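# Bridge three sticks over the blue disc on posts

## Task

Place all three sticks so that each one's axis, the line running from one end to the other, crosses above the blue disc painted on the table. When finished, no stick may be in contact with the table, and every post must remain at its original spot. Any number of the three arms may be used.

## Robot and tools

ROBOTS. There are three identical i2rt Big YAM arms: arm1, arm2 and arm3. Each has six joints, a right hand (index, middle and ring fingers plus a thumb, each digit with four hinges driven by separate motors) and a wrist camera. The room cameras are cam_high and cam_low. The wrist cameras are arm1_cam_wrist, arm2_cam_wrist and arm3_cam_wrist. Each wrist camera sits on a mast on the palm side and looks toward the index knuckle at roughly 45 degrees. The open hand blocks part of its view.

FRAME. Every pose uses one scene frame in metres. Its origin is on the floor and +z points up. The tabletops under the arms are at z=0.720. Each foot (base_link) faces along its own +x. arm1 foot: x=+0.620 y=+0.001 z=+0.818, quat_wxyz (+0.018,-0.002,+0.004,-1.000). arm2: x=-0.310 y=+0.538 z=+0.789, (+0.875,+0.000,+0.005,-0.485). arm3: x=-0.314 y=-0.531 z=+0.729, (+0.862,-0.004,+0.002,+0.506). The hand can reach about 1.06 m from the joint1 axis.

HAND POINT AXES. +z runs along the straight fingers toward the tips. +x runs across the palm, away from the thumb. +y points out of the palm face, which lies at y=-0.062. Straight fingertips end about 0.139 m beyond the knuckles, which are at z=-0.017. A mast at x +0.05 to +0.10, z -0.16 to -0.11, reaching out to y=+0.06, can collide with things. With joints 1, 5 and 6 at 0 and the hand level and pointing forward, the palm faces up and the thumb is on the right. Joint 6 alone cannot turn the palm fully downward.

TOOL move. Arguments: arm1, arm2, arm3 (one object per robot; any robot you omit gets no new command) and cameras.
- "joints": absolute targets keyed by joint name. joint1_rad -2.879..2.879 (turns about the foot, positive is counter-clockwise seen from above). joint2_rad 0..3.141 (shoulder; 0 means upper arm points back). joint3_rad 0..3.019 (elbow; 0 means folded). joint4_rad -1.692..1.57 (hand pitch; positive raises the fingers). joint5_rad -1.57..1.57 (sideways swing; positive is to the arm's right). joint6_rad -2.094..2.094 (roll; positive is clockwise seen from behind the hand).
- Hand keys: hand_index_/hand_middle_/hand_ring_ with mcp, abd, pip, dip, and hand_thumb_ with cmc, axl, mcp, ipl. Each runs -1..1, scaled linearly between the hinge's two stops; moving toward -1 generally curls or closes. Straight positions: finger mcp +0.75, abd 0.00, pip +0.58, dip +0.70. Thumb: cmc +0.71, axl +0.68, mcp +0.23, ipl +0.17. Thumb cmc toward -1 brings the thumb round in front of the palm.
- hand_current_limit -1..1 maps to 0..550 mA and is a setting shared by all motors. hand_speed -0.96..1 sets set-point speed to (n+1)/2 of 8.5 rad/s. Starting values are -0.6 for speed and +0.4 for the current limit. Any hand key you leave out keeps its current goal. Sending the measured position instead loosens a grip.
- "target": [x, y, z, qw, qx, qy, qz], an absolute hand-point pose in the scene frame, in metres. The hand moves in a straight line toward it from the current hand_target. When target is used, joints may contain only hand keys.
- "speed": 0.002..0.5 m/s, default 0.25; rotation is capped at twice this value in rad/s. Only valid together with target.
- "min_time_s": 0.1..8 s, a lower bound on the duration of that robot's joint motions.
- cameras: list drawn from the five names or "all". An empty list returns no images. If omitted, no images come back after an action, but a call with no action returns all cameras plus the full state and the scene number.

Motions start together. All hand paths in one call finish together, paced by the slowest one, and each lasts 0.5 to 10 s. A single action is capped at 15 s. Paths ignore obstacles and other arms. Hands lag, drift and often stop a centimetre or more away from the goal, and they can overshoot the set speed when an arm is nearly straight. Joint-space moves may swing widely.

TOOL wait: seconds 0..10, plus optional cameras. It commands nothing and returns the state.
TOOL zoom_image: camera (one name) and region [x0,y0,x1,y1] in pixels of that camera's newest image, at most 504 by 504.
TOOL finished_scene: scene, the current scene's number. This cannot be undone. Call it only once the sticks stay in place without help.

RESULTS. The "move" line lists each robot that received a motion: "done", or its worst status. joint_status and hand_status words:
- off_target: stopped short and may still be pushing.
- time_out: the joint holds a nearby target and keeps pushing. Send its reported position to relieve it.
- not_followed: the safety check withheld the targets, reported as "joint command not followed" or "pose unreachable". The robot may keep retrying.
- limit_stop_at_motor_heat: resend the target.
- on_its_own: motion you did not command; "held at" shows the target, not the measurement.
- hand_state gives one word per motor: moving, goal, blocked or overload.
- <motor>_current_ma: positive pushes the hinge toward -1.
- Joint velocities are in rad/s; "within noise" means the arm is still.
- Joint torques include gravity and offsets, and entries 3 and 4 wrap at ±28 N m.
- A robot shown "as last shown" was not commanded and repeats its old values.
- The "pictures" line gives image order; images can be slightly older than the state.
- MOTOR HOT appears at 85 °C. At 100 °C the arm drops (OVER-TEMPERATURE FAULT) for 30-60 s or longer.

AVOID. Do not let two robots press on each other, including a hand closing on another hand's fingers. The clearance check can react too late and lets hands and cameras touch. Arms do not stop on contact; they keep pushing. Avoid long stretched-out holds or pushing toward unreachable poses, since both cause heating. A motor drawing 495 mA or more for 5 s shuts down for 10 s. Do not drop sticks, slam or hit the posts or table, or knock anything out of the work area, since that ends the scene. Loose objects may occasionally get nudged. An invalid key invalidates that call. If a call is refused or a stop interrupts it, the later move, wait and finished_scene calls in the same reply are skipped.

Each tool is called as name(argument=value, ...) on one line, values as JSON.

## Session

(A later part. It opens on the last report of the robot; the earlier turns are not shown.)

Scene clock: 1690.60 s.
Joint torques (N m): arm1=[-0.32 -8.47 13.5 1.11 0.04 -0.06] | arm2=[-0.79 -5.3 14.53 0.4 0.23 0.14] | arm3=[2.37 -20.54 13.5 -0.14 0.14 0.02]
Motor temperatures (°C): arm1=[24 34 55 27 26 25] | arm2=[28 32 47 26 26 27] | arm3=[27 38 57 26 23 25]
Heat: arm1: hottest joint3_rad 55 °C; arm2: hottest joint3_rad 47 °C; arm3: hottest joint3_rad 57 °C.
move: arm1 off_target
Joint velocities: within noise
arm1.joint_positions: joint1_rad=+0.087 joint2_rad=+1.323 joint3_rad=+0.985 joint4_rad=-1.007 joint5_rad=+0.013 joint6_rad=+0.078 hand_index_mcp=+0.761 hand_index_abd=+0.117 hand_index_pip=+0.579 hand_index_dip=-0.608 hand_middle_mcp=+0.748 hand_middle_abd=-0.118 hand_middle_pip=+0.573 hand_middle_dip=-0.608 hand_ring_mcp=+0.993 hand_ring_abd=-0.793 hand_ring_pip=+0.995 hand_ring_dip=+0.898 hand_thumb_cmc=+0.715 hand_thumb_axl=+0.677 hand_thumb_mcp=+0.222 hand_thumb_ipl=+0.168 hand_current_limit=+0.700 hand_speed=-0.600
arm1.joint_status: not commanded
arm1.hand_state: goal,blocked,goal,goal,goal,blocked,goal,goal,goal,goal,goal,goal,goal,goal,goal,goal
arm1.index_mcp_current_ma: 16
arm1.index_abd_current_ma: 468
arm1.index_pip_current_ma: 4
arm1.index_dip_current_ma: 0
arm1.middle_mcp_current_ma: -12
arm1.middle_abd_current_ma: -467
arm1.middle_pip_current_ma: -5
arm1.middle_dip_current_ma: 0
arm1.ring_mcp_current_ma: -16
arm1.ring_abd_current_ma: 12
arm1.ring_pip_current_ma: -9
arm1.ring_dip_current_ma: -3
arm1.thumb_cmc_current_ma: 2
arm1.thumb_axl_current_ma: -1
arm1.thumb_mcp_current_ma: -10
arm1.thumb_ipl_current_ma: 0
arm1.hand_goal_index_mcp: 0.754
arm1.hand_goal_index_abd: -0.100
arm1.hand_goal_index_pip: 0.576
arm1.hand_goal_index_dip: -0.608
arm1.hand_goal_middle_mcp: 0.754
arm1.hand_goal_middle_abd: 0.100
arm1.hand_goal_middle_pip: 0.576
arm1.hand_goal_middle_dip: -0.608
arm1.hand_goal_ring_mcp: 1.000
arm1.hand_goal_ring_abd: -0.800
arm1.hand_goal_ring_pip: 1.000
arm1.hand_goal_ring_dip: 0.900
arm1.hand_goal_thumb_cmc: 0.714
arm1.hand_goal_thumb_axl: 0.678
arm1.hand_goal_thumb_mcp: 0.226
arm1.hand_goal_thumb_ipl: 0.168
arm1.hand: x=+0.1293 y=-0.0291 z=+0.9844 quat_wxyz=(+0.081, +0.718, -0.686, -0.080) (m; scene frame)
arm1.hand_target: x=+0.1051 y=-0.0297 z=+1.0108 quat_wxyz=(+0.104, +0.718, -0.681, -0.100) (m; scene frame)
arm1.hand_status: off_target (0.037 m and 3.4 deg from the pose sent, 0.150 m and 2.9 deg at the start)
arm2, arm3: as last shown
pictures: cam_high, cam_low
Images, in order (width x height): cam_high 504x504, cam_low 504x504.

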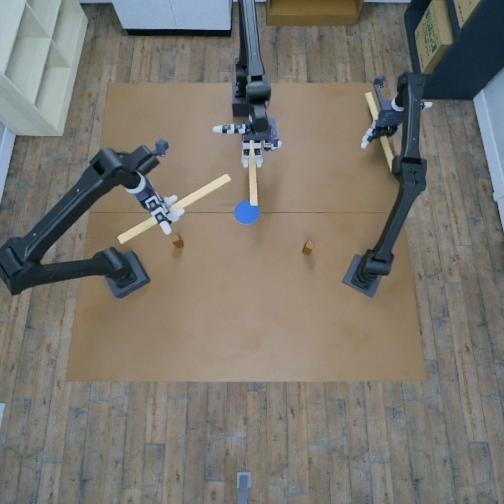

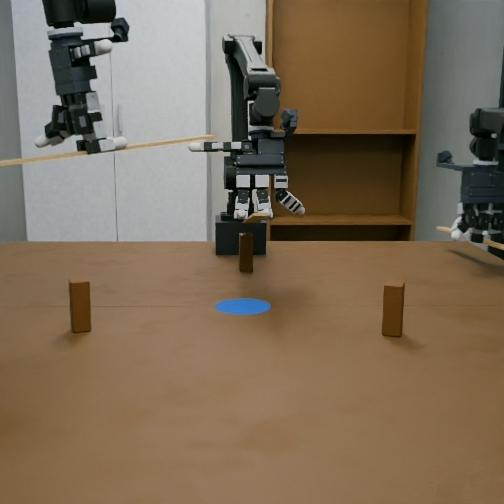

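move(arm1={"target": [0.061, -0.025, 1.015, -0.1260, -0.7144, 0.6779, 0.1195], "speed": 0.1}, cameras=["cam_high", "cam_low"])

zoom_image(camera="cam_high", region=[170, 110, 330, 270])

zoom_image(camera="cam_low", region=[205, 190, 305, 290])

Scene clock: 1746.97 s.
Joint torques (N m): arm1=[-0.15 -9.82 13.45 1.44 0.03 -0.04] | arm2=[-0.85 -5.19 14.52 0.4 0.25 0.14] | arm3=[2.26 -20.54 13.57 -0.1 0.18 0.08]
Motor temperatures (°C): arm1=[24 33 61 27 26 25] | arm2=[27 30 49 26 26 27] | arm3=[27 39 58 26 23 25]
Heat: arm1: hottest joint3_rad 61 °C; arm2: hottest joint3_rad 49 °C; arm3: hottest joint3_rad 58 °C.
move: arm1 off_target
Joint velocities: within noise
arm1.joint_positions: joint1_rad=+0.064 joint2_rad=+1.402 joint3_rad=+1.048 joint4_rad=-0.937 joint5_rad=+0.006 joint6_rad=+0.056 hand_index_mcp=+0.761 hand_index_abd=+0.117 hand_index_pip=+0.579 hand_index_dip=-0.608 hand_middle_mcp=+0.748 hand_middle_abd=-0.118 hand_middle_pip=+0.573 hand_middle_dip=-0.608 hand_ring_mcp=+0.993 hand_ring_abd=-0.793 hand_ring_pip=+0.995 hand_ring_dip=+0.898 hand_thumb_cmc=+0.715 hand_thumb_axl=+0.677 hand_thumb_mcp=+0.222 hand_thumb_ipl=+0.168 hand_current_limit=+0.700 hand_speed=-0.600
arm1.joint_status: not commanded
arm1.hand_state: goal,blocked,goal,goal,goal,blocked,goal,goal,goal,goal,goal,goal,goal,goal,goal,goal
arm1.index_mcp_current_ma: 16
arm1.index_abd_current_ma: 468
arm1.index_pip_current_ma: 4
arm1.index_dip_current_ma: 0
arm1.middle_mcp_current_ma: -12
arm1.middle_abd_current_ma: -467
arm1.middle_pip_current_ma: -5
arm1.middle_dip_current_ma: 0
arm1.ring_mcp_current_ma: -16
arm1.ring_abd_current_ma: 12
arm1.ring_pip_current_ma: -9
arm1.ring_dip_current_ma: -3
arm1.thumb_cmc_current_ma: 2
arm1.thumb_axl_current_ma: -1
arm1.thumb_mcp_current_ma: -10
arm1.thumb_ipl_current_ma: 0
arm1.hand_goal_index_mcp: 0.754
arm1.hand_goal_index_abd: -0.100
arm1.hand_goal_index_pip: 0.576
arm1.hand_goal_index_dip: -0.608
arm1.hand_goal_middle_mcp: 0.754
arm1.hand_goal_middle_abd: 0.100
arm1.hand_goal_middle_pip: 0.576
arm1.hand_goal_middle_dip: -0.608
arm1.hand_goal_ring_mcp: 1.000
arm1.hand_goal_ring_abd: -0.800
arm1.hand_goal_ring_pip: 1.000
arm1.hand_goal_ring_dip: 0.900
arm1.hand_goal_thumb_cmc: 0.714
arm1.hand_goal_thumb_axl: 0.678
arm1.hand_goal_thumb_mcp: 0.226
arm1.hand_goal_thumb_ipl: 0.168
arm1.hand: x=+0.0886 y=-0.0247 z=+0.9877 quat_wxyz=(+0.102, +0.715, -0.684, -0.097) (m; scene frame)
arm1.hand_target: x=+0.0634 y=-0.0250 z=+1.0153 quat_wxyz=(+0.126, +0.714, -0.678, -0.119) (m; scene frame)
arm1.hand_status: off_target (0.039 m and 3.8 deg from the pose sent, 0.075 m and 6.9 deg at the start)
arm2, arm3: as last shown
pictures: cam_high, cam_low
Images, in order (width x height): cam_high 504x504, cam_low 504x504.

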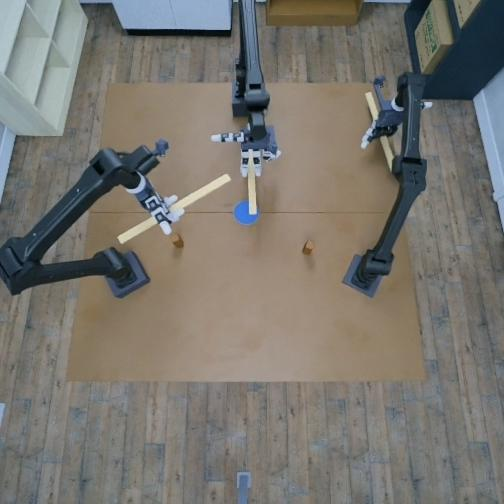

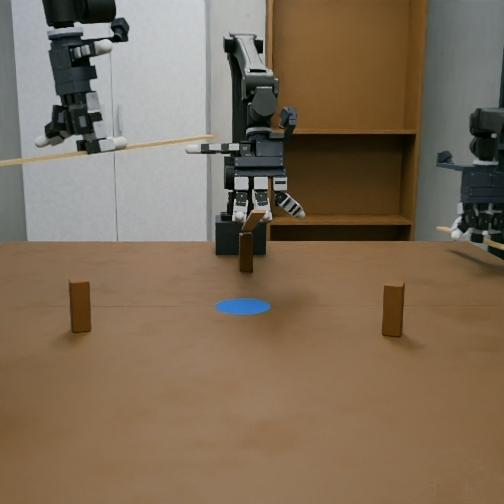

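Scaled by 3.150 from the camera's 504x504 image, which has a finer 720x720 frame.

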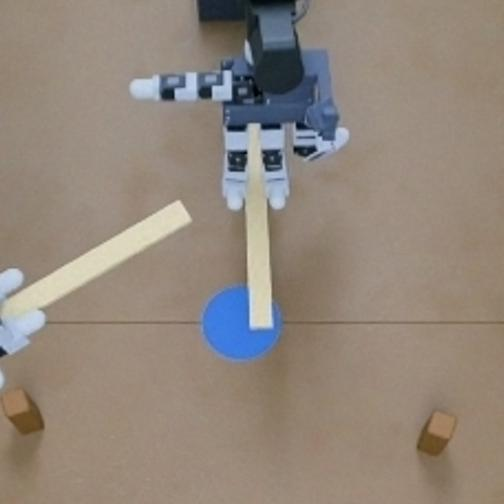

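Scaled by 5.040 from the camera's 504x504 image, which has a finer 720x720 frame.

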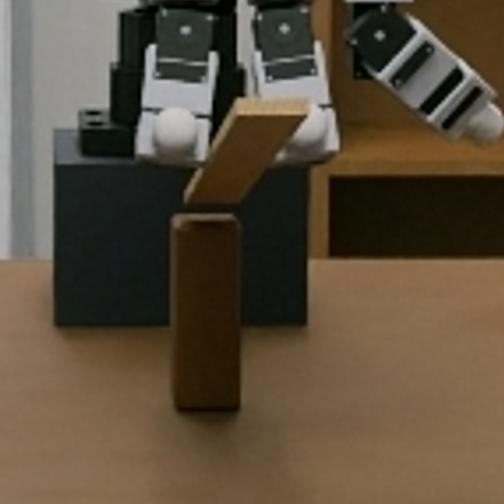

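move(arm1={"target": [0.052, -0.024, 1.013, -0.1260, -0.7144, 0.6779, 0.1195], "speed": 0.08}, arm2={"target": [-0.10, 0.205, 1.06, 0.1329, 0.9591, 0.2489, 0.0345], "speed": 0.15}, cameras=["cam_high", "cam_low"])

zoom_image(camera="cam_high", region=[110, 110, 270, 270])

zoom_image(camera="cam_low", region=[205, 190, 305, 290])

zoom_image(camera="cam_low", region=[0, 130, 200, 330])

Scene clock: 1773.73 s.
Joint torques (N m): arm1=[-0.26 -10.11 13.6 1.47 0.04 -0.05] | arm2=[-2.2 -5.66 9.42 1.81 0.3 0.05] | arm3=[2.73 -20.25 13.75 -0.17 0.15 0.06]
Motor temperatures (°C): arm1=[24 32 65 27 26 25] | arm2=[27 29 50 26 26 27] | arm3=[27 39 58 25 23 25]
Heat: arm1: hottest joint3_rad 65 °C; arm2: hottest joint3_rad 50 °C; arm3: hottest joint3_rad 58 °C.
move: arm1 off_target; arm2 done
Joint velocities: within noise
arm1.joint_positions: joint1_rad=+0.061 joint2_rad=+1.425 joint3_rad=+1.068 joint4_rad=-0.932 joint5_rad=+0.006 joint6_rad=+0.052 hand_index_mcp=+0.761 hand_index_abd=+0.117 hand_index_pip=+0.579 hand_index_dip=-0.608 hand_middle_mcp=+0.748 hand_middle_abd=-0.118 hand_middle_pip=+0.573 hand_middle_dip=-0.608 hand_ring_mcp=+0.993 hand_ring_abd=-0.793 hand_ring_pip=+0.995 hand_ring_dip=+0.898 hand_thumb_cmc=+0.715 hand_thumb_axl=+0.677 hand_thumb_mcp=+0.222 hand_thumb_ipl=+0.168 hand_current_limit=+0.700 hand_speed=-0.600
arm1.joint_status: not commanded
arm1.hand_state: goal,blocked,goal,goal,goal,blocked,goal,goal,goal,goal,goal,goal,goal,goal,goal,goal
arm1.index_mcp_current_ma: 16
arm1.index_abd_current_ma: 468
arm1.index_pip_current_ma: 4
arm1.index_dip_current_ma: 0
arm1.middle_mcp_current_ma: -12
arm1.middle_abd_current_ma: -467
arm1.middle_pip_current_ma: -5
arm1.middle_dip_current_ma: 0
arm1.ring_mcp_current_ma: -16
arm1.ring_abd_current_ma: 12
arm1.ring_pip_current_ma: -9
arm1.ring_dip_current_ma: -3
arm1.thumb_cmc_current_ma: 2
arm1.thumb_axl_current_ma: -1
arm1.thumb_mcp_current_ma: -10
arm1.thumb_ipl_current_ma: 0
arm1.hand_goal_index_mcp: 0.754
arm1.hand_goal_index_abd: -0.100
arm1.hand_goal_index_pip: 0.576
arm1.hand_goal_index_dip: -0.608
arm1.hand_goal_middle_mcp: 0.754
arm1.hand_goal_middle_abd: 0.100
arm1.hand_goal_middle_pip: 0.576
arm1.hand_goal_middle_dip: -0.608
arm1.hand_goal_ring_mcp: 1.000
arm1.hand_goal_ring_abd: -0.800
arm1.hand_goal_ring_pip: 1.000
arm1.hand_goal_ring_dip: 0.900
arm1.hand_goal_thumb_cmc: 0.714
arm1.hand_goal_thumb_axl: 0.678
arm1.hand_goal_thumb_mcp: 0.226
arm1.hand_goal_thumb_ipl: 0.168
arm1.hand: x=+0.0794 y=-0.0242 z=+0.9867 quat_wxyz=(+0.103, +0.716, -0.684, -0.098) (m; scene frame)
arm1.hand_target: x=+0.0542 y=-0.0238 z=+1.0138 quat_wxyz=(+0.126, +0.714, -0.678, -0.120) (m; scene frame)
arm1.hand_status: off_target (0.038 m and 3.7 deg from the pose sent, 0.045 m and 3.8 deg at the start)
arm2.joint_positions: joint1_rad=+0.120 joint2_rad=+0.980 joint3_rad=+0.989 joint4_rad=-1.333 joint5_rad=+0.037 joint6_rad=+0.166 hand_index_mcp=+0.757 hand_index_abd=+0.133 hand_index_pip=+0.580 hand_index_dip=-0.607 hand_middle_mcp=+0.755 hand_middle_abd=-0.101 hand_middle_pip=+0.578 hand_middle_dip=-0.607 hand_ring_mcp=+0.997 hand_ring_abd=-0.792 hand_ring_pip=+0.998 hand_ring_dip=+0.897 hand_thumb_cmc=+0.714 hand_thumb_axl=+0.677 hand_thumb_mcp=+0.223 hand_thumb_ipl=+0.168 hand_current_limit=+0.600 hand_speed=-0.600
arm2.joint_status: not commanded
arm2.hand_state: goal,blocked,goal,goal,goal,blocked,goal,goal,goal,goal,goal,goal,goal,goal,goal,goal
arm2.index_mcp_current_ma: 5
arm2.index_abd_current_ma: 440
arm2.index_pip_current_ma: 8
arm2.index_dip_current_ma: 1
arm2.middle_mcp_current_ma: 2
arm2.middle_abd_current_ma: -440
arm2.middle_pip_current_ma: 3
arm2.middle_dip_current_ma: 2
arm2.ring_mcp_current_ma: -5
arm2.ring_abd_current_ma: 16
arm2.ring_pip_current_ma: -4
arm2.ring_dip_current_ma: -4
arm2.thumb_cmc_current_ma: 0
arm2.thumb_axl_current_ma: -1
arm2.thumb_mcp_current_ma: -6
arm2.thumb_ipl_current_ma: 0
arm2.hand_goal_index_mcp: 0.754
arm2.hand_goal_index_abd: -0.100
arm2.hand_goal_index_pip: 0.576
arm2.hand_goal_index_dip: -0.608
arm2.hand_goal_middle_mcp: 0.754
arm2.hand_goal_middle_abd: 0.100
arm2.hand_goal_middle_pip: 0.576
arm2.hand_goal_middle_dip: -0.608
arm2.hand_goal_ring_mcp: 1.000
arm2.hand_goal_ring_abd: -0.800
arm2.hand_goal_ring_pip: 1.000
arm2.hand_goal_ring_dip: 0.900
arm2.hand_goal_thumb_cmc: 0.714
arm2.hand_goal_thumb_axl: 0.678
arm2.hand_goal_thumb_mcp: 0.226
arm2.hand_goal_thumb_ipl: 0.168
arm2.hand: x=-0.0990 y=+0.2085 z=+1.0528 quat_wxyz=(+0.116, +0.961, +0.249, +0.030) (m; scene frame)
arm2.hand_target: x=-0.1001 y=+0.2051 z=+1.0598 quat_wxyz=(+0.133, +0.959, +0.249, +0.034) (m; scene frame)
arm2.hand_status: done (0.008 m and 2.0 deg from the pose sent, 0.099 m and 6.5 deg at the start)
arm3: as last shown
pictures: cam_high, cam_low
Images, in order (width x height): cam_high 504x504, cam_low 504x504.

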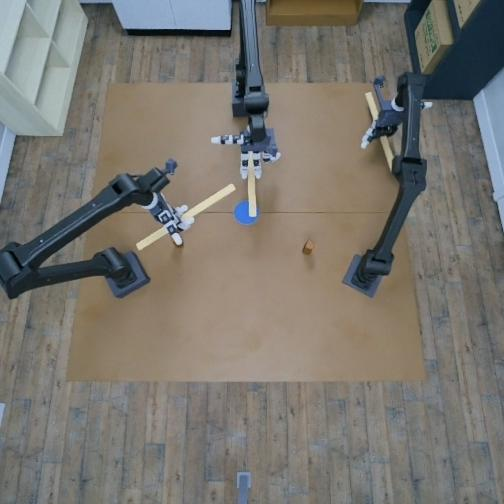

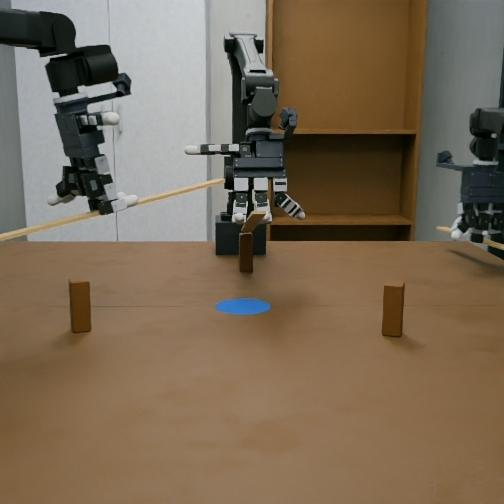

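Scaled by 3.150 from the camera's 504x504 image, which has a finer 720x720 frame.

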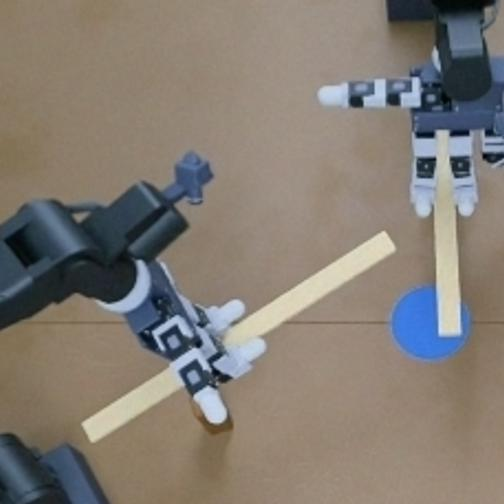

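Scaled by 5.040 from the camera's 504x504 image, which has a finer 720x720 frame.

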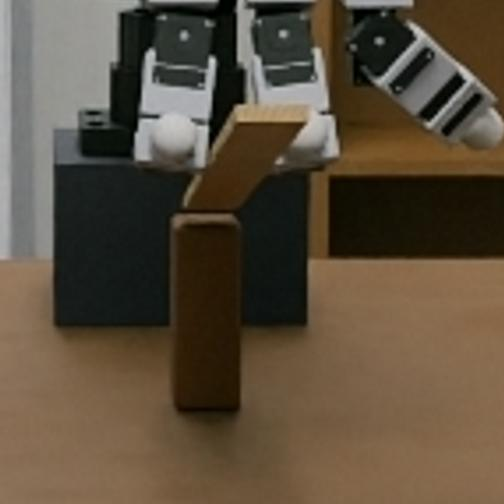

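Scaled by 2.520 from the camera's 504x504 image, which has a finer 720x720 frame.

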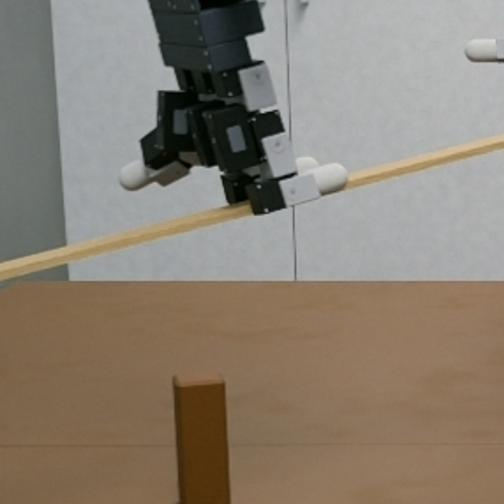

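move(arm2={"target": [-0.046, 0.103, 1.065, 0.135, 0.9606, 0.2404, 0.0338], "speed": 0.12}, cameras=["cam_high", "cam_low"])

zoom_image(camera="cam_high", region=[130, 110, 290, 270])

zoom_image(camera="cam_low", region=[60, 130, 300, 340])

Scene clock: 1802.73 s.
Joint torques (N m): arm1=[-0.26 -10.23 13.57 1.44 0.04 -0.05] | arm2=[-2.2 -8.35 15.08 1.57 0.05 0.04] | arm3=[2.61 -20.48 13.57 -0.16 0.18 0.04]
Motor temperatures (°C): arm1=[24 32 60 27 26 25] | arm2=[27 29 45 26 26 27] | arm3=[27 39 59 25 23 25]
Heat: arm1: hottest joint3_rad 60 °C; arm2: hottest joint3_rad 45 °C; arm3: hottest joint3_rad 59 °C.
move: arm2 off_target
Joint velocities: within noise
arm1: as last shown
arm1.index_abd_current_ma: 467
arm2.joint_positions: joint1_rad=+0.070 joint2_rad=+1.262 joint3_rad=+1.153 joint4_rad=-1.253 joint5_rad=+0.034 joint6_rad=+0.136 hand_index_mcp=+0.757 hand_index_abd=+0.133 hand_index_pip=+0.580 hand_index_dip=-0.607 hand_middle_mcp=+0.755 hand_middle_abd=-0.101 hand_middle_pip=+0.578 hand_middle_dip=-0.607 hand_ring_mcp=+0.997 hand_ring_abd=-0.792 hand_ring_pip=+0.998 hand_ring_dip=+0.897 hand_thumb_cmc=+0.714 hand_thumb_axl=+0.677 hand_thumb_mcp=+0.223 hand_thumb_ipl=+0.168 hand_current_limit=+0.600 hand_speed=-0.600
arm2.joint_status: not commanded
arm2.hand_state: goal,blocked,goal,goal,goal,blocked,goal,goal,goal,goal,goal,goal,goal,goal,goal,goal
arm2.index_mcp_current_ma: 5
arm2.index_abd_current_ma: 440
arm2.index_pip_current_ma: 8
arm2.index_dip_current_ma: 1
arm2.middle_mcp_current_ma: 2
arm2.middle_abd_current_ma: -440
arm2.middle_pip_current_ma: 3
arm2.middle_dip_current_ma: 2
arm2.ring_mcp_current_ma: -5
arm2.ring_abd_current_ma: 16
arm2.ring_pip_current_ma: -4
arm2.ring_dip_current_ma: -4
arm2.thumb_cmc_current_ma: 0
arm2.thumb_axl_current_ma: -1
arm2.thumb_mcp_current_ma: -6
arm2.thumb_ipl_current_ma: 0
arm2.hand_goal_index_mcp: 0.754
arm2.hand_goal_index_abd: -0.100
arm2.hand_goal_index_pip: 0.576
arm2.hand_goal_index_dip: -0.608
arm2.hand_goal_middle_mcp: 0.754
arm2.hand_goal_middle_abd: 0.100
arm2.hand_goal_middle_pip: 0.576
arm2.hand_goal_middle_dip: -0.608
arm2.hand_goal_ring_mcp: 1.000
arm2.hand_goal_ring_abd: -0.800
arm2.hand_goal_ring_pip: 1.000
arm2.hand_goal_ring_dip: 0.900
arm2.hand_goal_thumb_cmc: 0.714
arm2.hand_goal_thumb_axl: 0.678
arm2.hand_goal_thumb_mcp: 0.226
arm2.hand_goal_thumb_ipl: 0.168
arm2.hand: x=-0.0578 y=+0.1239 z=+1.0309 quat_wxyz=(+0.099, +0.965, +0.241, +0.019) (m; scene frame)
arm2.hand_target: x=-0.0474 y=+0.1052 z=+1.0652 quat_wxyz=(+0.135, +0.961, +0.240, +0.034) (m; scene frame)
arm2.hand_status: off_target (0.042 m and 4.4 deg from the pose sent, 0.119 m and 2.4 deg at the start)
arm3.joint_positions: joint1_rad=-1.229 joint2_rad=+2.260 joint3_rad=+2.287 joint4_rad=-1.597 joint5_rad=-0.039 joint6_rad=-0.335 hand_index_mcp=+0.745 hand_index_abd=+0.113 hand_index_pip=+0.572 hand_index_dip=-0.609 hand_middle_mcp=+0.756 hand_middle_abd=-0.117 hand_middle_pip=+0.577 hand_middle_dip=-0.608 hand_ring_mcp=+0.997 hand_ring_abd=-0.792 hand_ring_pip=+0.998 hand_ring_dip=+0.898 hand_thumb_cmc=+0.715 hand_thumb_axl=+0.677 hand_thumb_mcp=+0.223 hand_thumb_ipl=+0.168 hand_current_limit=+0.600 hand_speed=-0.600
arm3.joint_status: not commanded
arm3.hand_state: goal,blocked,goal,goal,goal,blocked,goal,goal,goal,goal,goal,goal,goal,goal,goal,goal
arm3.index_mcp_current_ma: -11
arm3.index_abd_current_ma: 440
arm3.index_pip_current_ma: -3
arm3.index_dip_current_ma: -1
arm3.middle_mcp_current_ma: 1
arm3.middle_abd_current_ma: -440
arm3.middle_pip_current_ma: 0
arm3.middle_dip_current_ma: 0
arm3.ring_mcp_current_ma: -2
arm3.ring_abd_current_ma: 8
arm3.ring_pip_current_ma: -1
arm3.ring_dip_current_ma: -2
arm3.thumb_cmc_current_ma: 1
arm3.thumb_axl_current_ma: 0
arm3.thumb_mcp_current_ma: -3
arm3.thumb_ipl_current_ma: 0
arm3.hand_goal_index_mcp: 0.754
arm3.hand_goal_index_abd: -0.100
arm3.hand_goal_index_pip: 0.576
arm3.hand_goal_index_dip: -0.608
arm3.hand_goal_middle_mcp: 0.754
arm3.hand_goal_middle_abd: 0.100
arm3.hand_goal_middle_pip: 0.576
arm3.hand_goal_middle_dip: -0.608
arm3.hand_goal_ring_mcp: 1.000
arm3.hand_goal_ring_abd: -0.800
arm3.hand_goal_ring_pip: 1.000
arm3.hand_goal_ring_dip: 0.900
arm3.hand_goal_thumb_cmc: 0.714
arm3.hand_goal_thumb_axl: 0.678
arm3.hand_goal_thumb_mcp: 0.226
arm3.hand_goal_thumb_ipl: 0.168
arm3.hand: x=+0.4615 y=-0.6476 z=+0.8742 quat_wxyz=(-0.006, +0.645, +0.764, +0.014) (m; scene frame)
arm3.hand_target: x=+0.4734 y=-0.6396 z=+0.9002 quat_wxyz=(+0.015, +0.641, +0.767, +0.025) (m; scene frame)
arm3.hand_status: not commanded
pictures: cam_high, cam_low
Images, in order (width x height): cam_high 504x504, cam_low 504x504.

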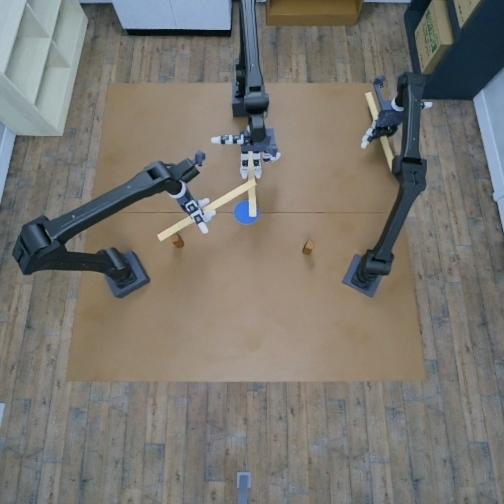

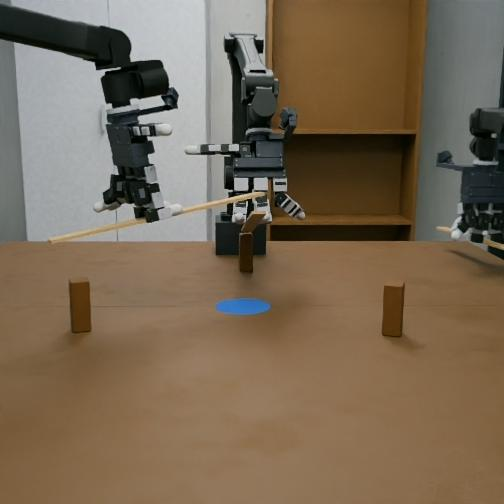

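Scaled by 3.150 from the camera's 504x504 image, which has a finer 720x720 frame.

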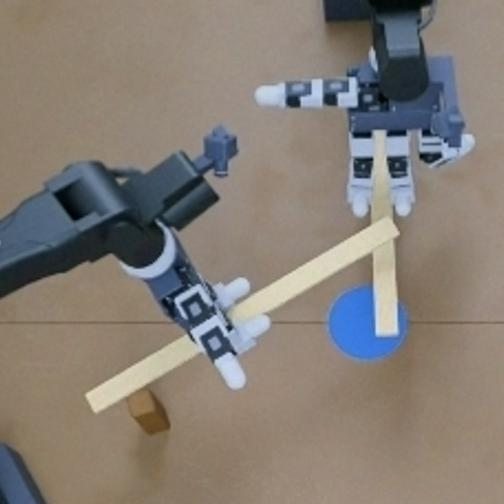

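Scaled by 2.100 from the camera's 504x504 image, which has a finer 720x720 frame.

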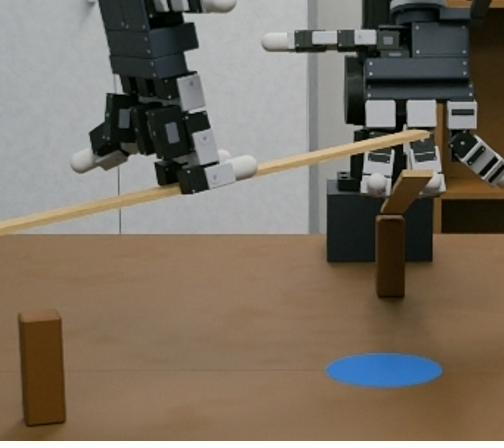

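move(arm2={"target": [-0.030, 0.083, 1.041, 0.1515, 0.9566, 0.2456, 0.0389], "speed": 0.08}, cameras=["cam_high", "cam_low"])

zoom_image(camera="cam_high", region=[130, 110, 290, 270])

zoom_image(camera="cam_low", region=[60, 130, 300, 340])

Scene clock: 1828.53 s.
Joint torques (N m): arm1=[-0.26 -10.17 13.59 1.42 0.05 -0.04] | arm2=[-2.26 -9.29 13.07 1.85 0.08 0.05] | arm3=[2.2 -20.72 13.53 -0.02 0.14 0.08]
Motor temperatures (°C): arm1=[24 32 59 27 26 25] | arm2=[27 29 45 26 26 27] | arm3=[27 40 59 25 23 25]
Heat: arm1: hottest joint3_rad 59 °C; arm2: hottest joint3_rad 45 °C; arm3: hottest joint3_rad 59 °C.
move: arm2 off_target
Joint velocities: within noise
arm1, arm3: as last shown
arm2.joint_positions: joint1_rad=+0.070 joint2_rad=+1.322 joint3_rad=+1.153 joint4_rad=-1.141 joint5_rad=+0.034 joint6_rad=+0.123 hand_index_mcp=+0.757 hand_index_abd=+0.133 hand_index_pip=+0.580 hand_index_dip=-0.607 hand_middle_mcp=+0.755 hand_middle_abd=-0.101 hand_middle_pip=+0.578 hand_middle_dip=-0.607 hand_ring_mcp=+0.997 hand_ring_abd=-0.792 hand_ring_pip=+0.998 hand_ring_dip=+0.897 hand_thumb_cmc=+0.714 hand_thumb_axl=+0.677 hand_thumb_mcp=+0.223 hand_thumb_ipl=+0.168 hand_current_limit=+0.600 hand_speed=-0.600
arm2.joint_status: not commanded
arm2.hand_state: goal,blocked,goal,goal,goal,blocked,goal,goal,goal,goal,goal,goal,goal,goal,goal,goal
arm2.index_mcp_current_ma: 5
arm2.index_abd_current_ma: 440
arm2.index_pip_current_ma: 8
arm2.index_dip_current_ma: 1
arm2.middle_mcp_current_ma: 2
arm2.middle_abd_current_ma: -440
arm2.middle_pip_current_ma: 3
arm2.middle_dip_current_ma: 2
arm2.ring_mcp_current_ma: -5
arm2.ring_abd_current_ma: 16
arm2.ring_pip_current_ma: -4
arm2.ring_dip_current_ma: -4
arm2.thumb_cmc_current_ma: 0
arm2.thumb_axl_current_ma: -1
arm2.thumb_mcp_current_ma: -6
arm2.thumb_ipl_current_ma: 0
arm2.hand_goal_index_mcp: 0.754
arm2.hand_goal_index_abd: -0.100
arm2.hand_goal_index_pip: 0.576
arm2.hand_goal_index_dip: -0.608
arm2.hand_goal_middle_mcp: 0.754
arm2.hand_goal_middle_abd: 0.100
arm2.hand_goal_middle_pip: 0.576
arm2.hand_goal_middle_dip: -0.608
arm2.hand_goal_ring_mcp: 1.000
arm2.hand_goal_ring_abd: -0.800
arm2.hand_goal_ring_pip: 1.000
arm2.hand_goal_ring_dip: 0.900
arm2.hand_goal_thumb_cmc: 0.714
arm2.hand_goal_thumb_axl: 0.678
arm2.hand_goal_thumb_mcp: 0.226
arm2.hand_goal_thumb_ipl: 0.168
arm2.hand: x=-0.0385 y=+0.0989 z=+1.0176 quat_wxyz=(+0.124, +0.961, +0.246, +0.028) (m; scene frame)
arm2.hand_target: x=-0.0306 y=+0.0840 z=+1.0411 quat_wxyz=(+0.152, +0.957, +0.246, +0.039) (m; scene frame)
arm2.hand_status: off_target (0.030 m and 3.4 deg from the pose sent, 0.050 m and 6.5 deg at the start)
pictures: cam_high, cam_low
Images, in order (width x height): cam_high 504x504, cam_low 504x504.

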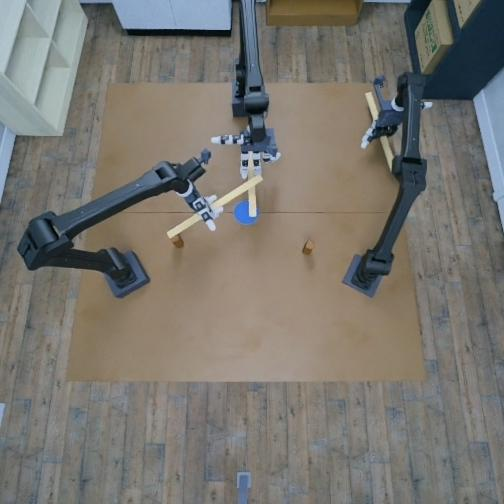

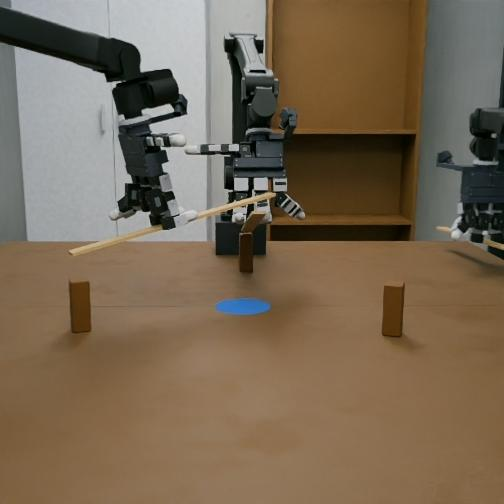

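Scaled by 3.150 from the camera's 504x504 image, which has a finer 720x720 frame.

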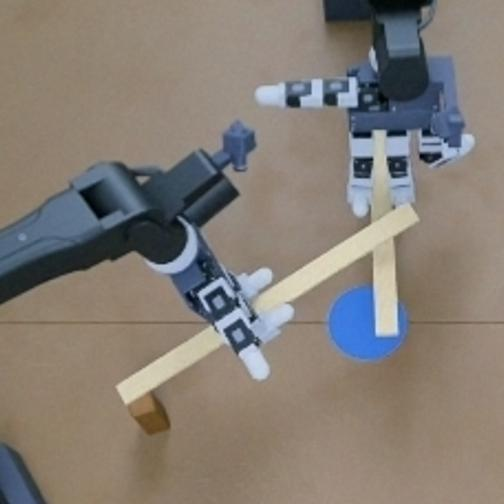

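Scaled by 2.100 from the camera's 504x504 image, which has a finer 720x720 frame.

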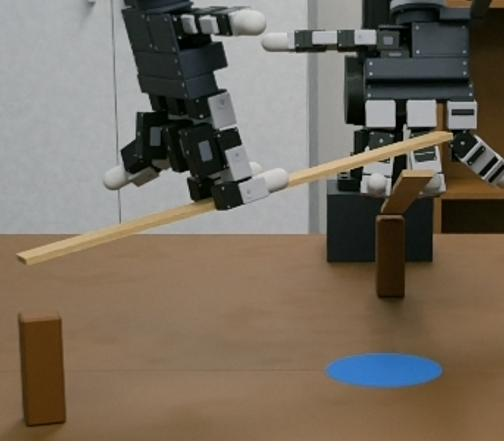

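move(arm2={"target": [-0.035, 0.092, 1.015, 0.1515, 0.9566, 0.2456, 0.0389], "speed": 0.06}, cameras=["cam_high", "cam_low"])

zoom_image(camera="cam_high", region=[130, 110, 290, 270])

zoom_image(camera="cam_low", region=[60, 130, 300, 340])

Scene clock: 1852.03 s.
Joint torques (N m): arm1=[-0.32 -10.17 13.57 1.46 0.03 -0.06] | arm2=[-1.85 -9.99 9.39 2 0.12 0.07] | arm3=[2.37 -20.31 13.71 -0.03 0.16 0.03]
Motor temperatures (°C): arm1=[24 32 60 27 26 25] | arm2=[27 29 44 26 26 27] | arm3=[27 40 59 25 23 25]
Heat: arm1: hottest joint3_rad 60 °C; arm2: hottest joint3_rad 44 °C; arm3: hottest joint3_rad 59 °C.
move: arm2 done
Joint velocities: within noise
arm1, arm3: as last shown
arm2.joint_positions: joint1_rad=+0.070 joint2_rad=+1.322 joint3_rad=+1.117 joint4_rad=-1.075 joint5_rad=+0.034 joint6_rad=+0.123 hand_index_mcp=+0.757 hand_index_abd=+0.133 hand_index_pip=+0.580 hand_index_dip=-0.607 hand_middle_mcp=+0.755 hand_middle_abd=-0.101 hand_middle_pip=+0.578 hand_middle_dip=-0.607 hand_ring_mcp=+0.997 hand_ring_abd=-0.792 hand_ring_pip=+0.998 hand_ring_dip=+0.897 hand_thumb_cmc=+0.714 hand_thumb_axl=+0.677 hand_thumb_mcp=+0.223 hand_thumb_ipl=+0.168 hand_current_limit=+0.600 hand_speed=-0.600
arm2.joint_status: not commanded
arm2.hand_state: goal,blocked,goal,goal,goal,blocked,goal,goal,goal,goal,goal,goal,goal,goal,goal,goal
arm2.index_mcp_current_ma: 6
arm2.index_abd_current_ma: 440
arm2.index_pip_current_ma: 8
arm2.index_dip_current_ma: 1
arm2.middle_mcp_current_ma: 2
arm2.middle_abd_current_ma: -440
arm2.middle_pip_current_ma: 3
arm2.middle_dip_current_ma: 2
arm2.ring_mcp_current_ma: -5
arm2.ring_abd_current_ma: 16
arm2.ring_pip_current_ma: -4
arm2.ring_dip_current_ma: -4
arm2.thumb_cmc_current_ma: 0
arm2.thumb_axl_current_ma: -1
arm2.thumb_mcp_current_ma: -6
arm2.thumb_ipl_current_ma: 0
arm2.hand_goal_index_mcp: 0.754
arm2.hand_goal_index_abd: -0.100
arm2.hand_goal_index_pip: 0.576
arm2.hand_goal_index_dip: -0.608
arm2.hand_goal_middle_mcp: 0.754
arm2.hand_goal_middle_abd: 0.100
arm2.hand_goal_middle_pip: 0.576
arm2.hand_goal_middle_dip: -0.608
arm2.hand_goal_ring_mcp: 1.000
arm2.hand_goal_ring_abd: -0.800
arm2.hand_goal_ring_pip: 1.000
arm2.hand_goal_ring_dip: 0.900
arm2.hand_goal_thumb_cmc: 0.714
arm2.hand_goal_thumb_axl: 0.678
arm2.hand_goal_thumb_mcp: 0.226
arm2.hand_goal_thumb_ipl: 0.168
arm2.hand: x=-0.0364 y=+0.0959 z=+1.0083 quat_wxyz=(+0.137, +0.959, +0.245, +0.034) (m; scene frame)
arm2.hand_target: x=-0.0351 y=+0.0922 z=+1.0149 quat_wxyz=(+0.151, +0.957, +0.246, +0.039) (m; scene frame)
arm2.hand_status: done (0.008 m and 1.7 deg from the pose sent, 0.008 m and 3.4 deg at the start)
pictures: cam_high, cam_low
Images, in order (width x height): cam_high 504x504, cam_low 504x504.

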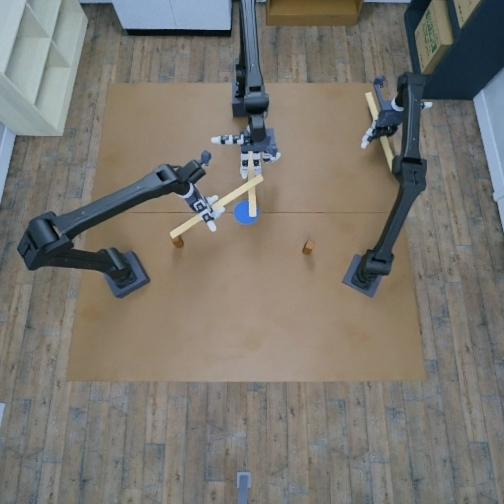

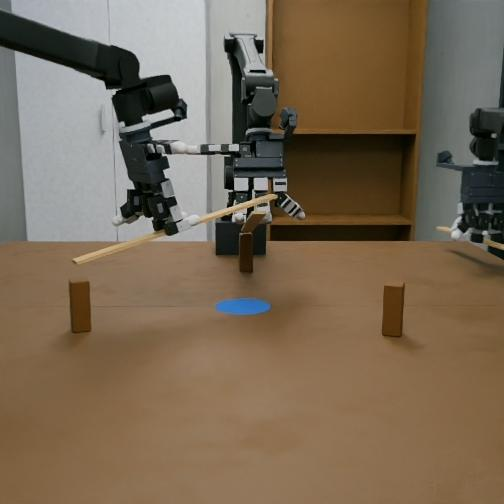

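Scaled by 3.150 from the camera's 504x504 image, which has a finer 720x720 frame.

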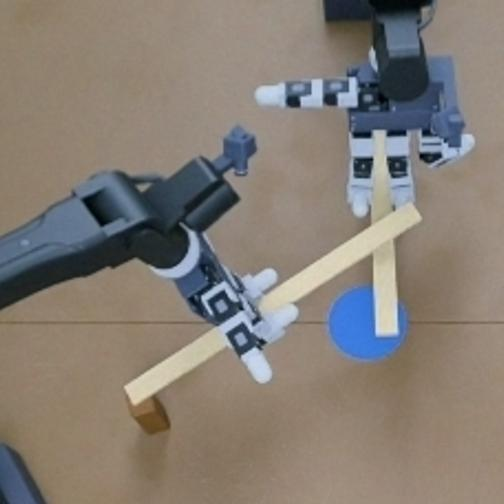

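Scaled by 2.100 from the camera's 504x504 image, which has a finer 720x720 frame.

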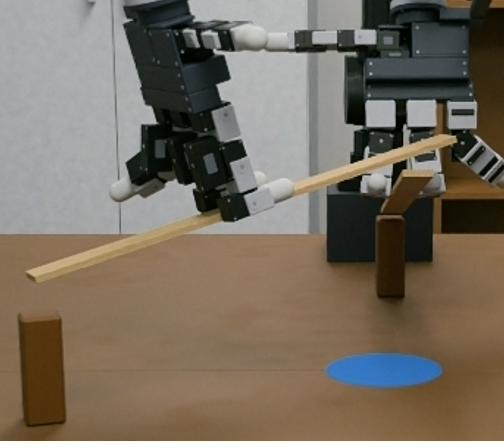

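move(arm2={"target": [-0.0422, 0.1028, 0.998, 0.1288, 0.9590, 0.2498, 0.0336], "speed": 0.06}, cameras=["cam_high", "cam_low"])

zoom_image(camera="cam_high", region=[130, 110, 290, 270])

zoom_image(camera="cam_low", region=[60, 130, 300, 340])

Scene clock: 1871.47 s.
Joint torques (N m): arm1=[-0.32 -10.17 13.61 1.44 0.03 -0.04] | arm2=[-1.96 -10.29 9.16 1.22 0.05 0.03] | arm3=[2.78 -19.96 13.42 -0.17 0.14 0]
Motor temperatures (°C): arm1=[24 32 60 27 26 25] | arm2=[27 30 45 26 26 27] | arm3=[27 40 60 25 23 25]
Heat: arm1: hottest joint3_rad 60 °C; arm2: hottest joint3_rad 45 °C; arm3: hottest joint3_rad 60 °C.
move: arm2 done
Joint velocities: within noise
arm1, arm3: as last shown
arm2.joint_positions: joint1_rad=+0.070 joint2_rad=+1.322 joint3_rad=+1.089 joint4_rad=-1.074 joint5_rad=+0.027 joint6_rad=+0.120 hand_index_mcp=+0.757 hand_index_abd=+0.133 hand_index_pip=+0.580 hand_index_dip=-0.607 hand_middle_mcp=+0.755 hand_middle_abd=-0.101 hand_middle_pip=+0.578 hand_middle_dip=-0.607 hand_ring_mcp=+0.997 hand_ring_abd=-0.792 hand_ring_pip=+0.998 hand_ring_dip=+0.897 hand_thumb_cmc=+0.714 hand_thumb_axl=+0.677 hand_thumb_mcp=+0.223 hand_thumb_ipl=+0.168 hand_current_limit=+0.600 hand_speed=-0.600
arm2.joint_status: not commanded
arm2.hand_state: goal,blocked,goal,goal,goal,blocked,goal,goal,goal,goal,goal,goal,goal,goal,goal,goal
arm2.index_mcp_current_ma: 6
arm2.index_abd_current_ma: 440
arm2.index_pip_current_ma: 8
arm2.index_dip_current_ma: 1
arm2.middle_mcp_current_ma: 2
arm2.middle_abd_current_ma: -440
arm2.middle_pip_current_ma: 3
arm2.middle_dip_current_ma: 2
arm2.ring_mcp_current_ma: -5
arm2.ring_abd_current_ma: 16
arm2.ring_pip_current_ma: -4
arm2.ring_dip_current_ma: -4
arm2.thumb_cmc_current_ma: 0
arm2.thumb_axl_current_ma: -1
arm2.thumb_mcp_current_ma: -6
arm2.thumb_ipl_current_ma: 0
arm2.hand_goal_index_mcp: 0.754
arm2.hand_goal_index_abd: -0.100
arm2.hand_goal_index_pip: 0.576
arm2.hand_goal_index_dip: -0.608
arm2.hand_goal_middle_mcp: 0.754
arm2.hand_goal_middle_abd: 0.100
arm2.hand_goal_middle_pip: 0.576
arm2.hand_goal_middle_dip: -0.608
arm2.hand_goal_ring_mcp: 1.000
arm2.hand_goal_ring_abd: -0.800
arm2.hand_goal_ring_pip: 1.000
arm2.hand_goal_ring_dip: 0.900
arm2.hand_goal_thumb_cmc: 0.714
arm2.hand_goal_thumb_axl: 0.678
arm2.hand_goal_thumb_mcp: 0.226
arm2.hand_goal_thumb_ipl: 0.168
arm2.hand: x=-0.0400 y=+0.1030 z=+0.9939 quat_wxyz=(+0.124, +0.960, +0.248, +0.032) (m; scene frame)
arm2.hand_target: x=-0.0420 y=+0.1026 z=+0.9982 quat_wxyz=(+0.129, +0.959, +0.249, +0.034) (m; scene frame)
arm2.hand_status: done (0.005 m and 0.6 deg from the pose sent, 0.014 m and 1.1 deg at the start)
pictures: cam_high, cam_low
Images, in order (width x height): cam_high 504x504, cam_low 504x504.

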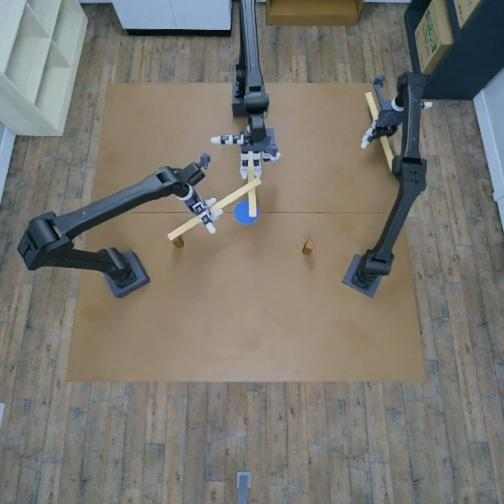

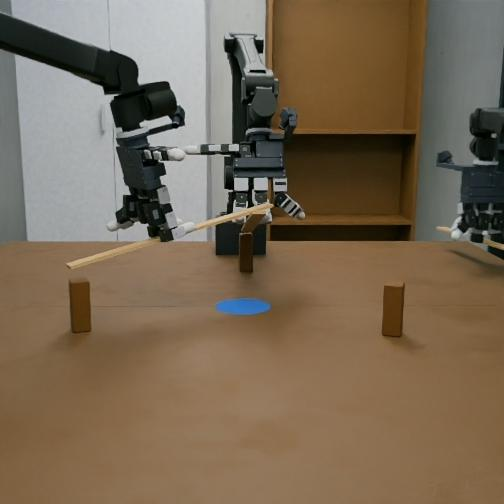

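Scaled by 3.150 from the camera's 504x504 image, which has a finer 720x720 frame.

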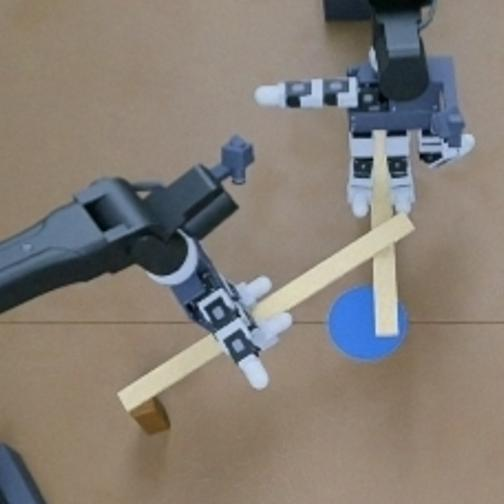

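Scaled by 2.100 from the camera's 504x504 image, which has a finer 720x720 frame.

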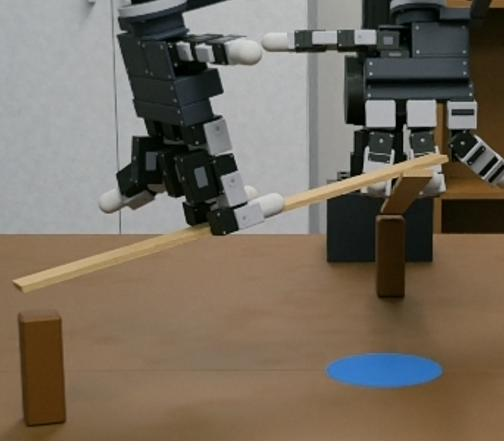

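move(arm2={"target": [-0.0432, 0.1045, 0.979, 0.1288, 0.9590, 0.2498, 0.0336], "speed": 0.05}, cameras=["cam_high", "cam_low"])

zoom_image(camera="cam_high", region=[130, 110, 290, 270])

zoom_image(camera="cam_low", region=[60, 180, 180, 300])

zoom_image(camera="cam_low", region=[200, 170, 300, 270])

Scene clock: 1891.20 s.
Joint torques (N m): arm1=[-0.26 -10.23 13.59 1.46 0.04 -0.05] | arm2=[-1.9 -9.41 8.95 1.87 0.06 0.05] | arm3=[2.26 -20.48 13.71 -0.14 0.14 0]
Motor temperatures (°C): arm1=[24 32 60 27 26 25] | arm2=[27 30 44 26 26 27] | arm3=[27 40 60 25 23 25]
Heat: arm1: hottest joint3_rad 60 °C; arm2: hottest joint3_rad 44 °C; arm3: hottest joint3_rad 60 °C.
move: arm2 done
Joint velocities: within noise
arm1, arm3: as last shown
arm1.joint_positions: joint1_rad=+0.061 joint2_rad=+1.426 joint3_rad=+1.068 joint4_rad=-0.932 joint5_rad=+0.006 joint6_rad=+0.052 hand_index_mcp=+0.763 hand_index_abd=+0.116 hand_index_pip=+0.581 hand_index_dip=-0.607 hand_middle_mcp=+0.752 hand_middle_abd=-0.118 hand_middle_pip=+0.575 hand_middle_dip=-0.607 hand_ring_mcp=+0.993 hand_ring_abd=-0.793 hand_ring_pip=+0.995 hand_ring_dip=+0.898 hand_thumb_cmc=+0.715 hand_thumb_axl=+0.677 hand_thumb_mcp=+0.222 hand_thumb_ipl=+0.168 hand_current_limit=+0.700 hand_speed=-0.600
arm1.index_mcp_current_ma: 22
arm1.index_abd_current_ma: 468
arm1.index_pip_current_ma: 9
arm1.index_dip_current_ma: 2
arm1.middle_mcp_current_ma: -4
arm1.middle_pip_current_ma: -1
arm1.middle_dip_current_ma: 1
arm1.hand: x=+0.0794 y=-0.0242 z=+0.9861 quat_wxyz=(+0.102, +0.716, -0.684, -0.098) (m; scene frame)
arm1.hand_target: x=+0.0543 y=-0.0237 z=+1.0138 quat_wxyz=(+0.126, +0.714, -0.678, -0.120) (m; scene frame)
arm2.joint_positions: joint1_rad=+0.070 joint2_rad=+1.322 joint3_rad=+1.046 joint4_rad=-1.042 joint5_rad=+0.027 joint6_rad=+0.119 hand_index_mcp=+0.757 hand_index_abd=+0.133 hand_index_pip=+0.578 hand_index_dip=-0.607 hand_middle_mcp=+0.755 hand_middle_abd=-0.101 hand_middle_pip=+0.576 hand_middle_dip=-0.608 hand_ring_mcp=+0.997 hand_ring_abd=-0.792 hand_ring_pip=+0.998 hand_ring_dip=+0.897 hand_thumb_cmc=+0.714 hand_thumb_axl=+0.677 hand_thumb_mcp=+0.223 hand_thumb_ipl=+0.168 hand_current_limit=+0.600 hand_speed=-0.600
arm2.joint_status: not commanded
arm2.hand_state: goal,blocked,goal,goal,goal,blocked,goal,goal,goal,goal,goal,goal,goal,goal,goal,goal
arm2.index_mcp_current_ma: 5
arm2.index_abd_current_ma: 440
arm2.index_pip_current_ma: 3
arm2.index_dip_current_ma: 1
arm2.middle_mcp_current_ma: 2
arm2.middle_abd_current_ma: -440
arm2.middle_pip_current_ma: 0
arm2.middle_dip_current_ma: -1
arm2.ring_mcp_current_ma: -5
arm2.ring_abd_current_ma: 16
arm2.ring_pip_current_ma: -4
arm2.ring_dip_current_ma: -4
arm2.thumb_cmc_current_ma: 0
arm2.thumb_axl_current_ma: -1
arm2.thumb_mcp_current_ma: -6
arm2.thumb_ipl_current_ma: 0
arm2.hand_goal_index_mcp: 0.754
arm2.hand_goal_index_abd: -0.100
arm2.hand_goal_index_pip: 0.576
arm2.hand_goal_index_dip: -0.608
arm2.hand_goal_middle_mcp: 0.754
arm2.hand_goal_middle_abd: 0.100
arm2.hand_goal_middle_pip: 0.576
arm2.hand_goal_middle_dip: -0.608
arm2.hand_goal_ring_mcp: 1.000
arm2.hand_goal_ring_abd: -0.800
arm2.hand_goal_ring_pip: 1.000
arm2.hand_goal_ring_dip: 0.900
arm2.hand_goal_thumb_cmc: 0.714
arm2.hand_goal_thumb_axl: 0.678
arm2.hand_goal_thumb_mcp: 0.226
arm2.hand_goal_thumb_ipl: 0.168
arm2.hand: x=-0.0439 y=+0.1084 z=+0.9765 quat_wxyz=(+0.119, +0.961, +0.249, +0.030) (m; scene frame)
arm2.hand_target: x=-0.0432 y=+0.1046 z=+0.9790 quat_wxyz=(+0.129, +0.959, +0.250, +0.033) (m; scene frame)
arm2.hand_status: done (0.005 m and 1.2 deg from the pose sent, 0.015 m and 0.6 deg at the start)
pictures: cam_high, cam_low
Images, in order (width x height): cam_high 504x504, cam_low 504x504.

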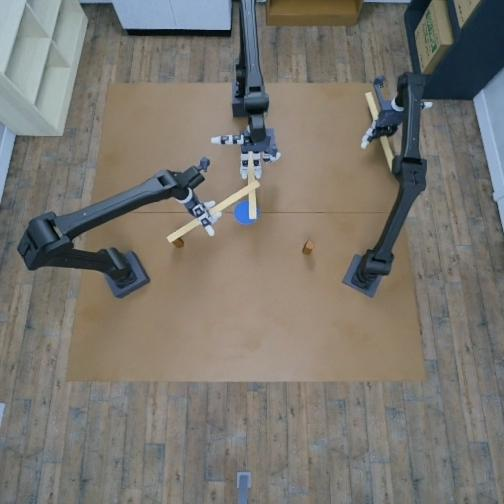

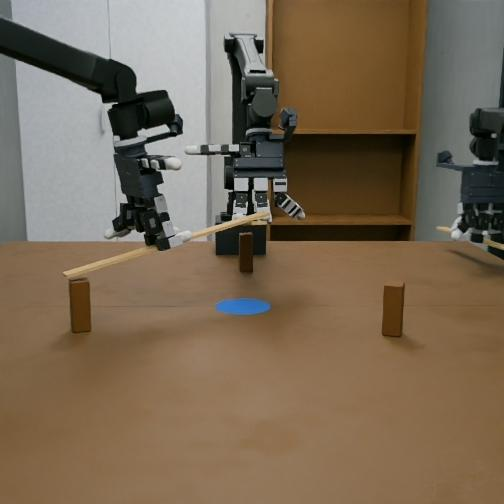

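Scaled by 3.150 from the camera's 504x504 image, which has a finer 720x720 frame.

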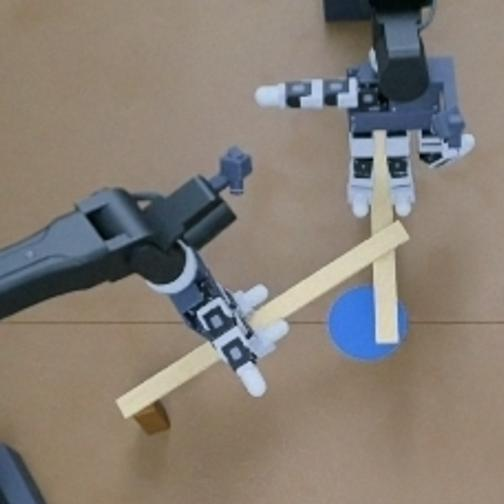

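Scaled by 4.200 from the camera's 504x504 image, which has a finer 720x720 frame.

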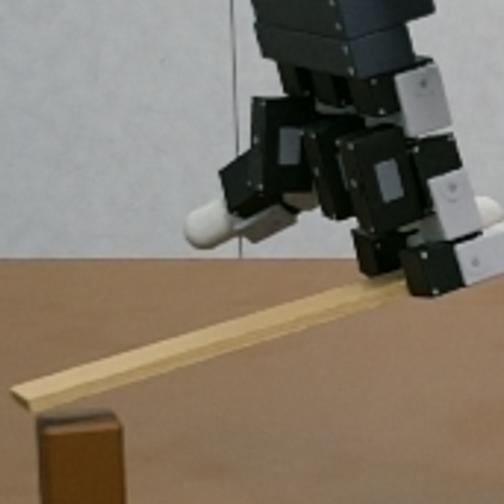

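Scaled by 5.040 from the camera's 504x504 image, which has a finer 720x720 frame.

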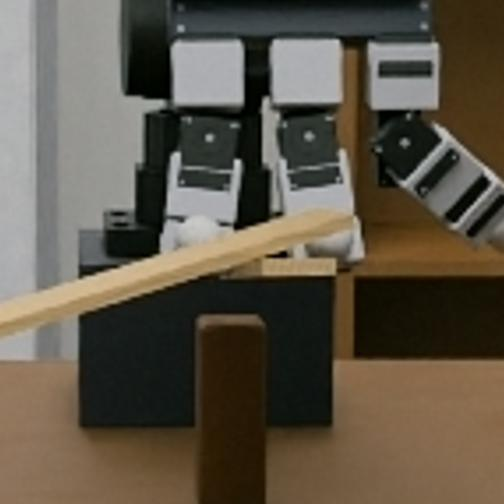

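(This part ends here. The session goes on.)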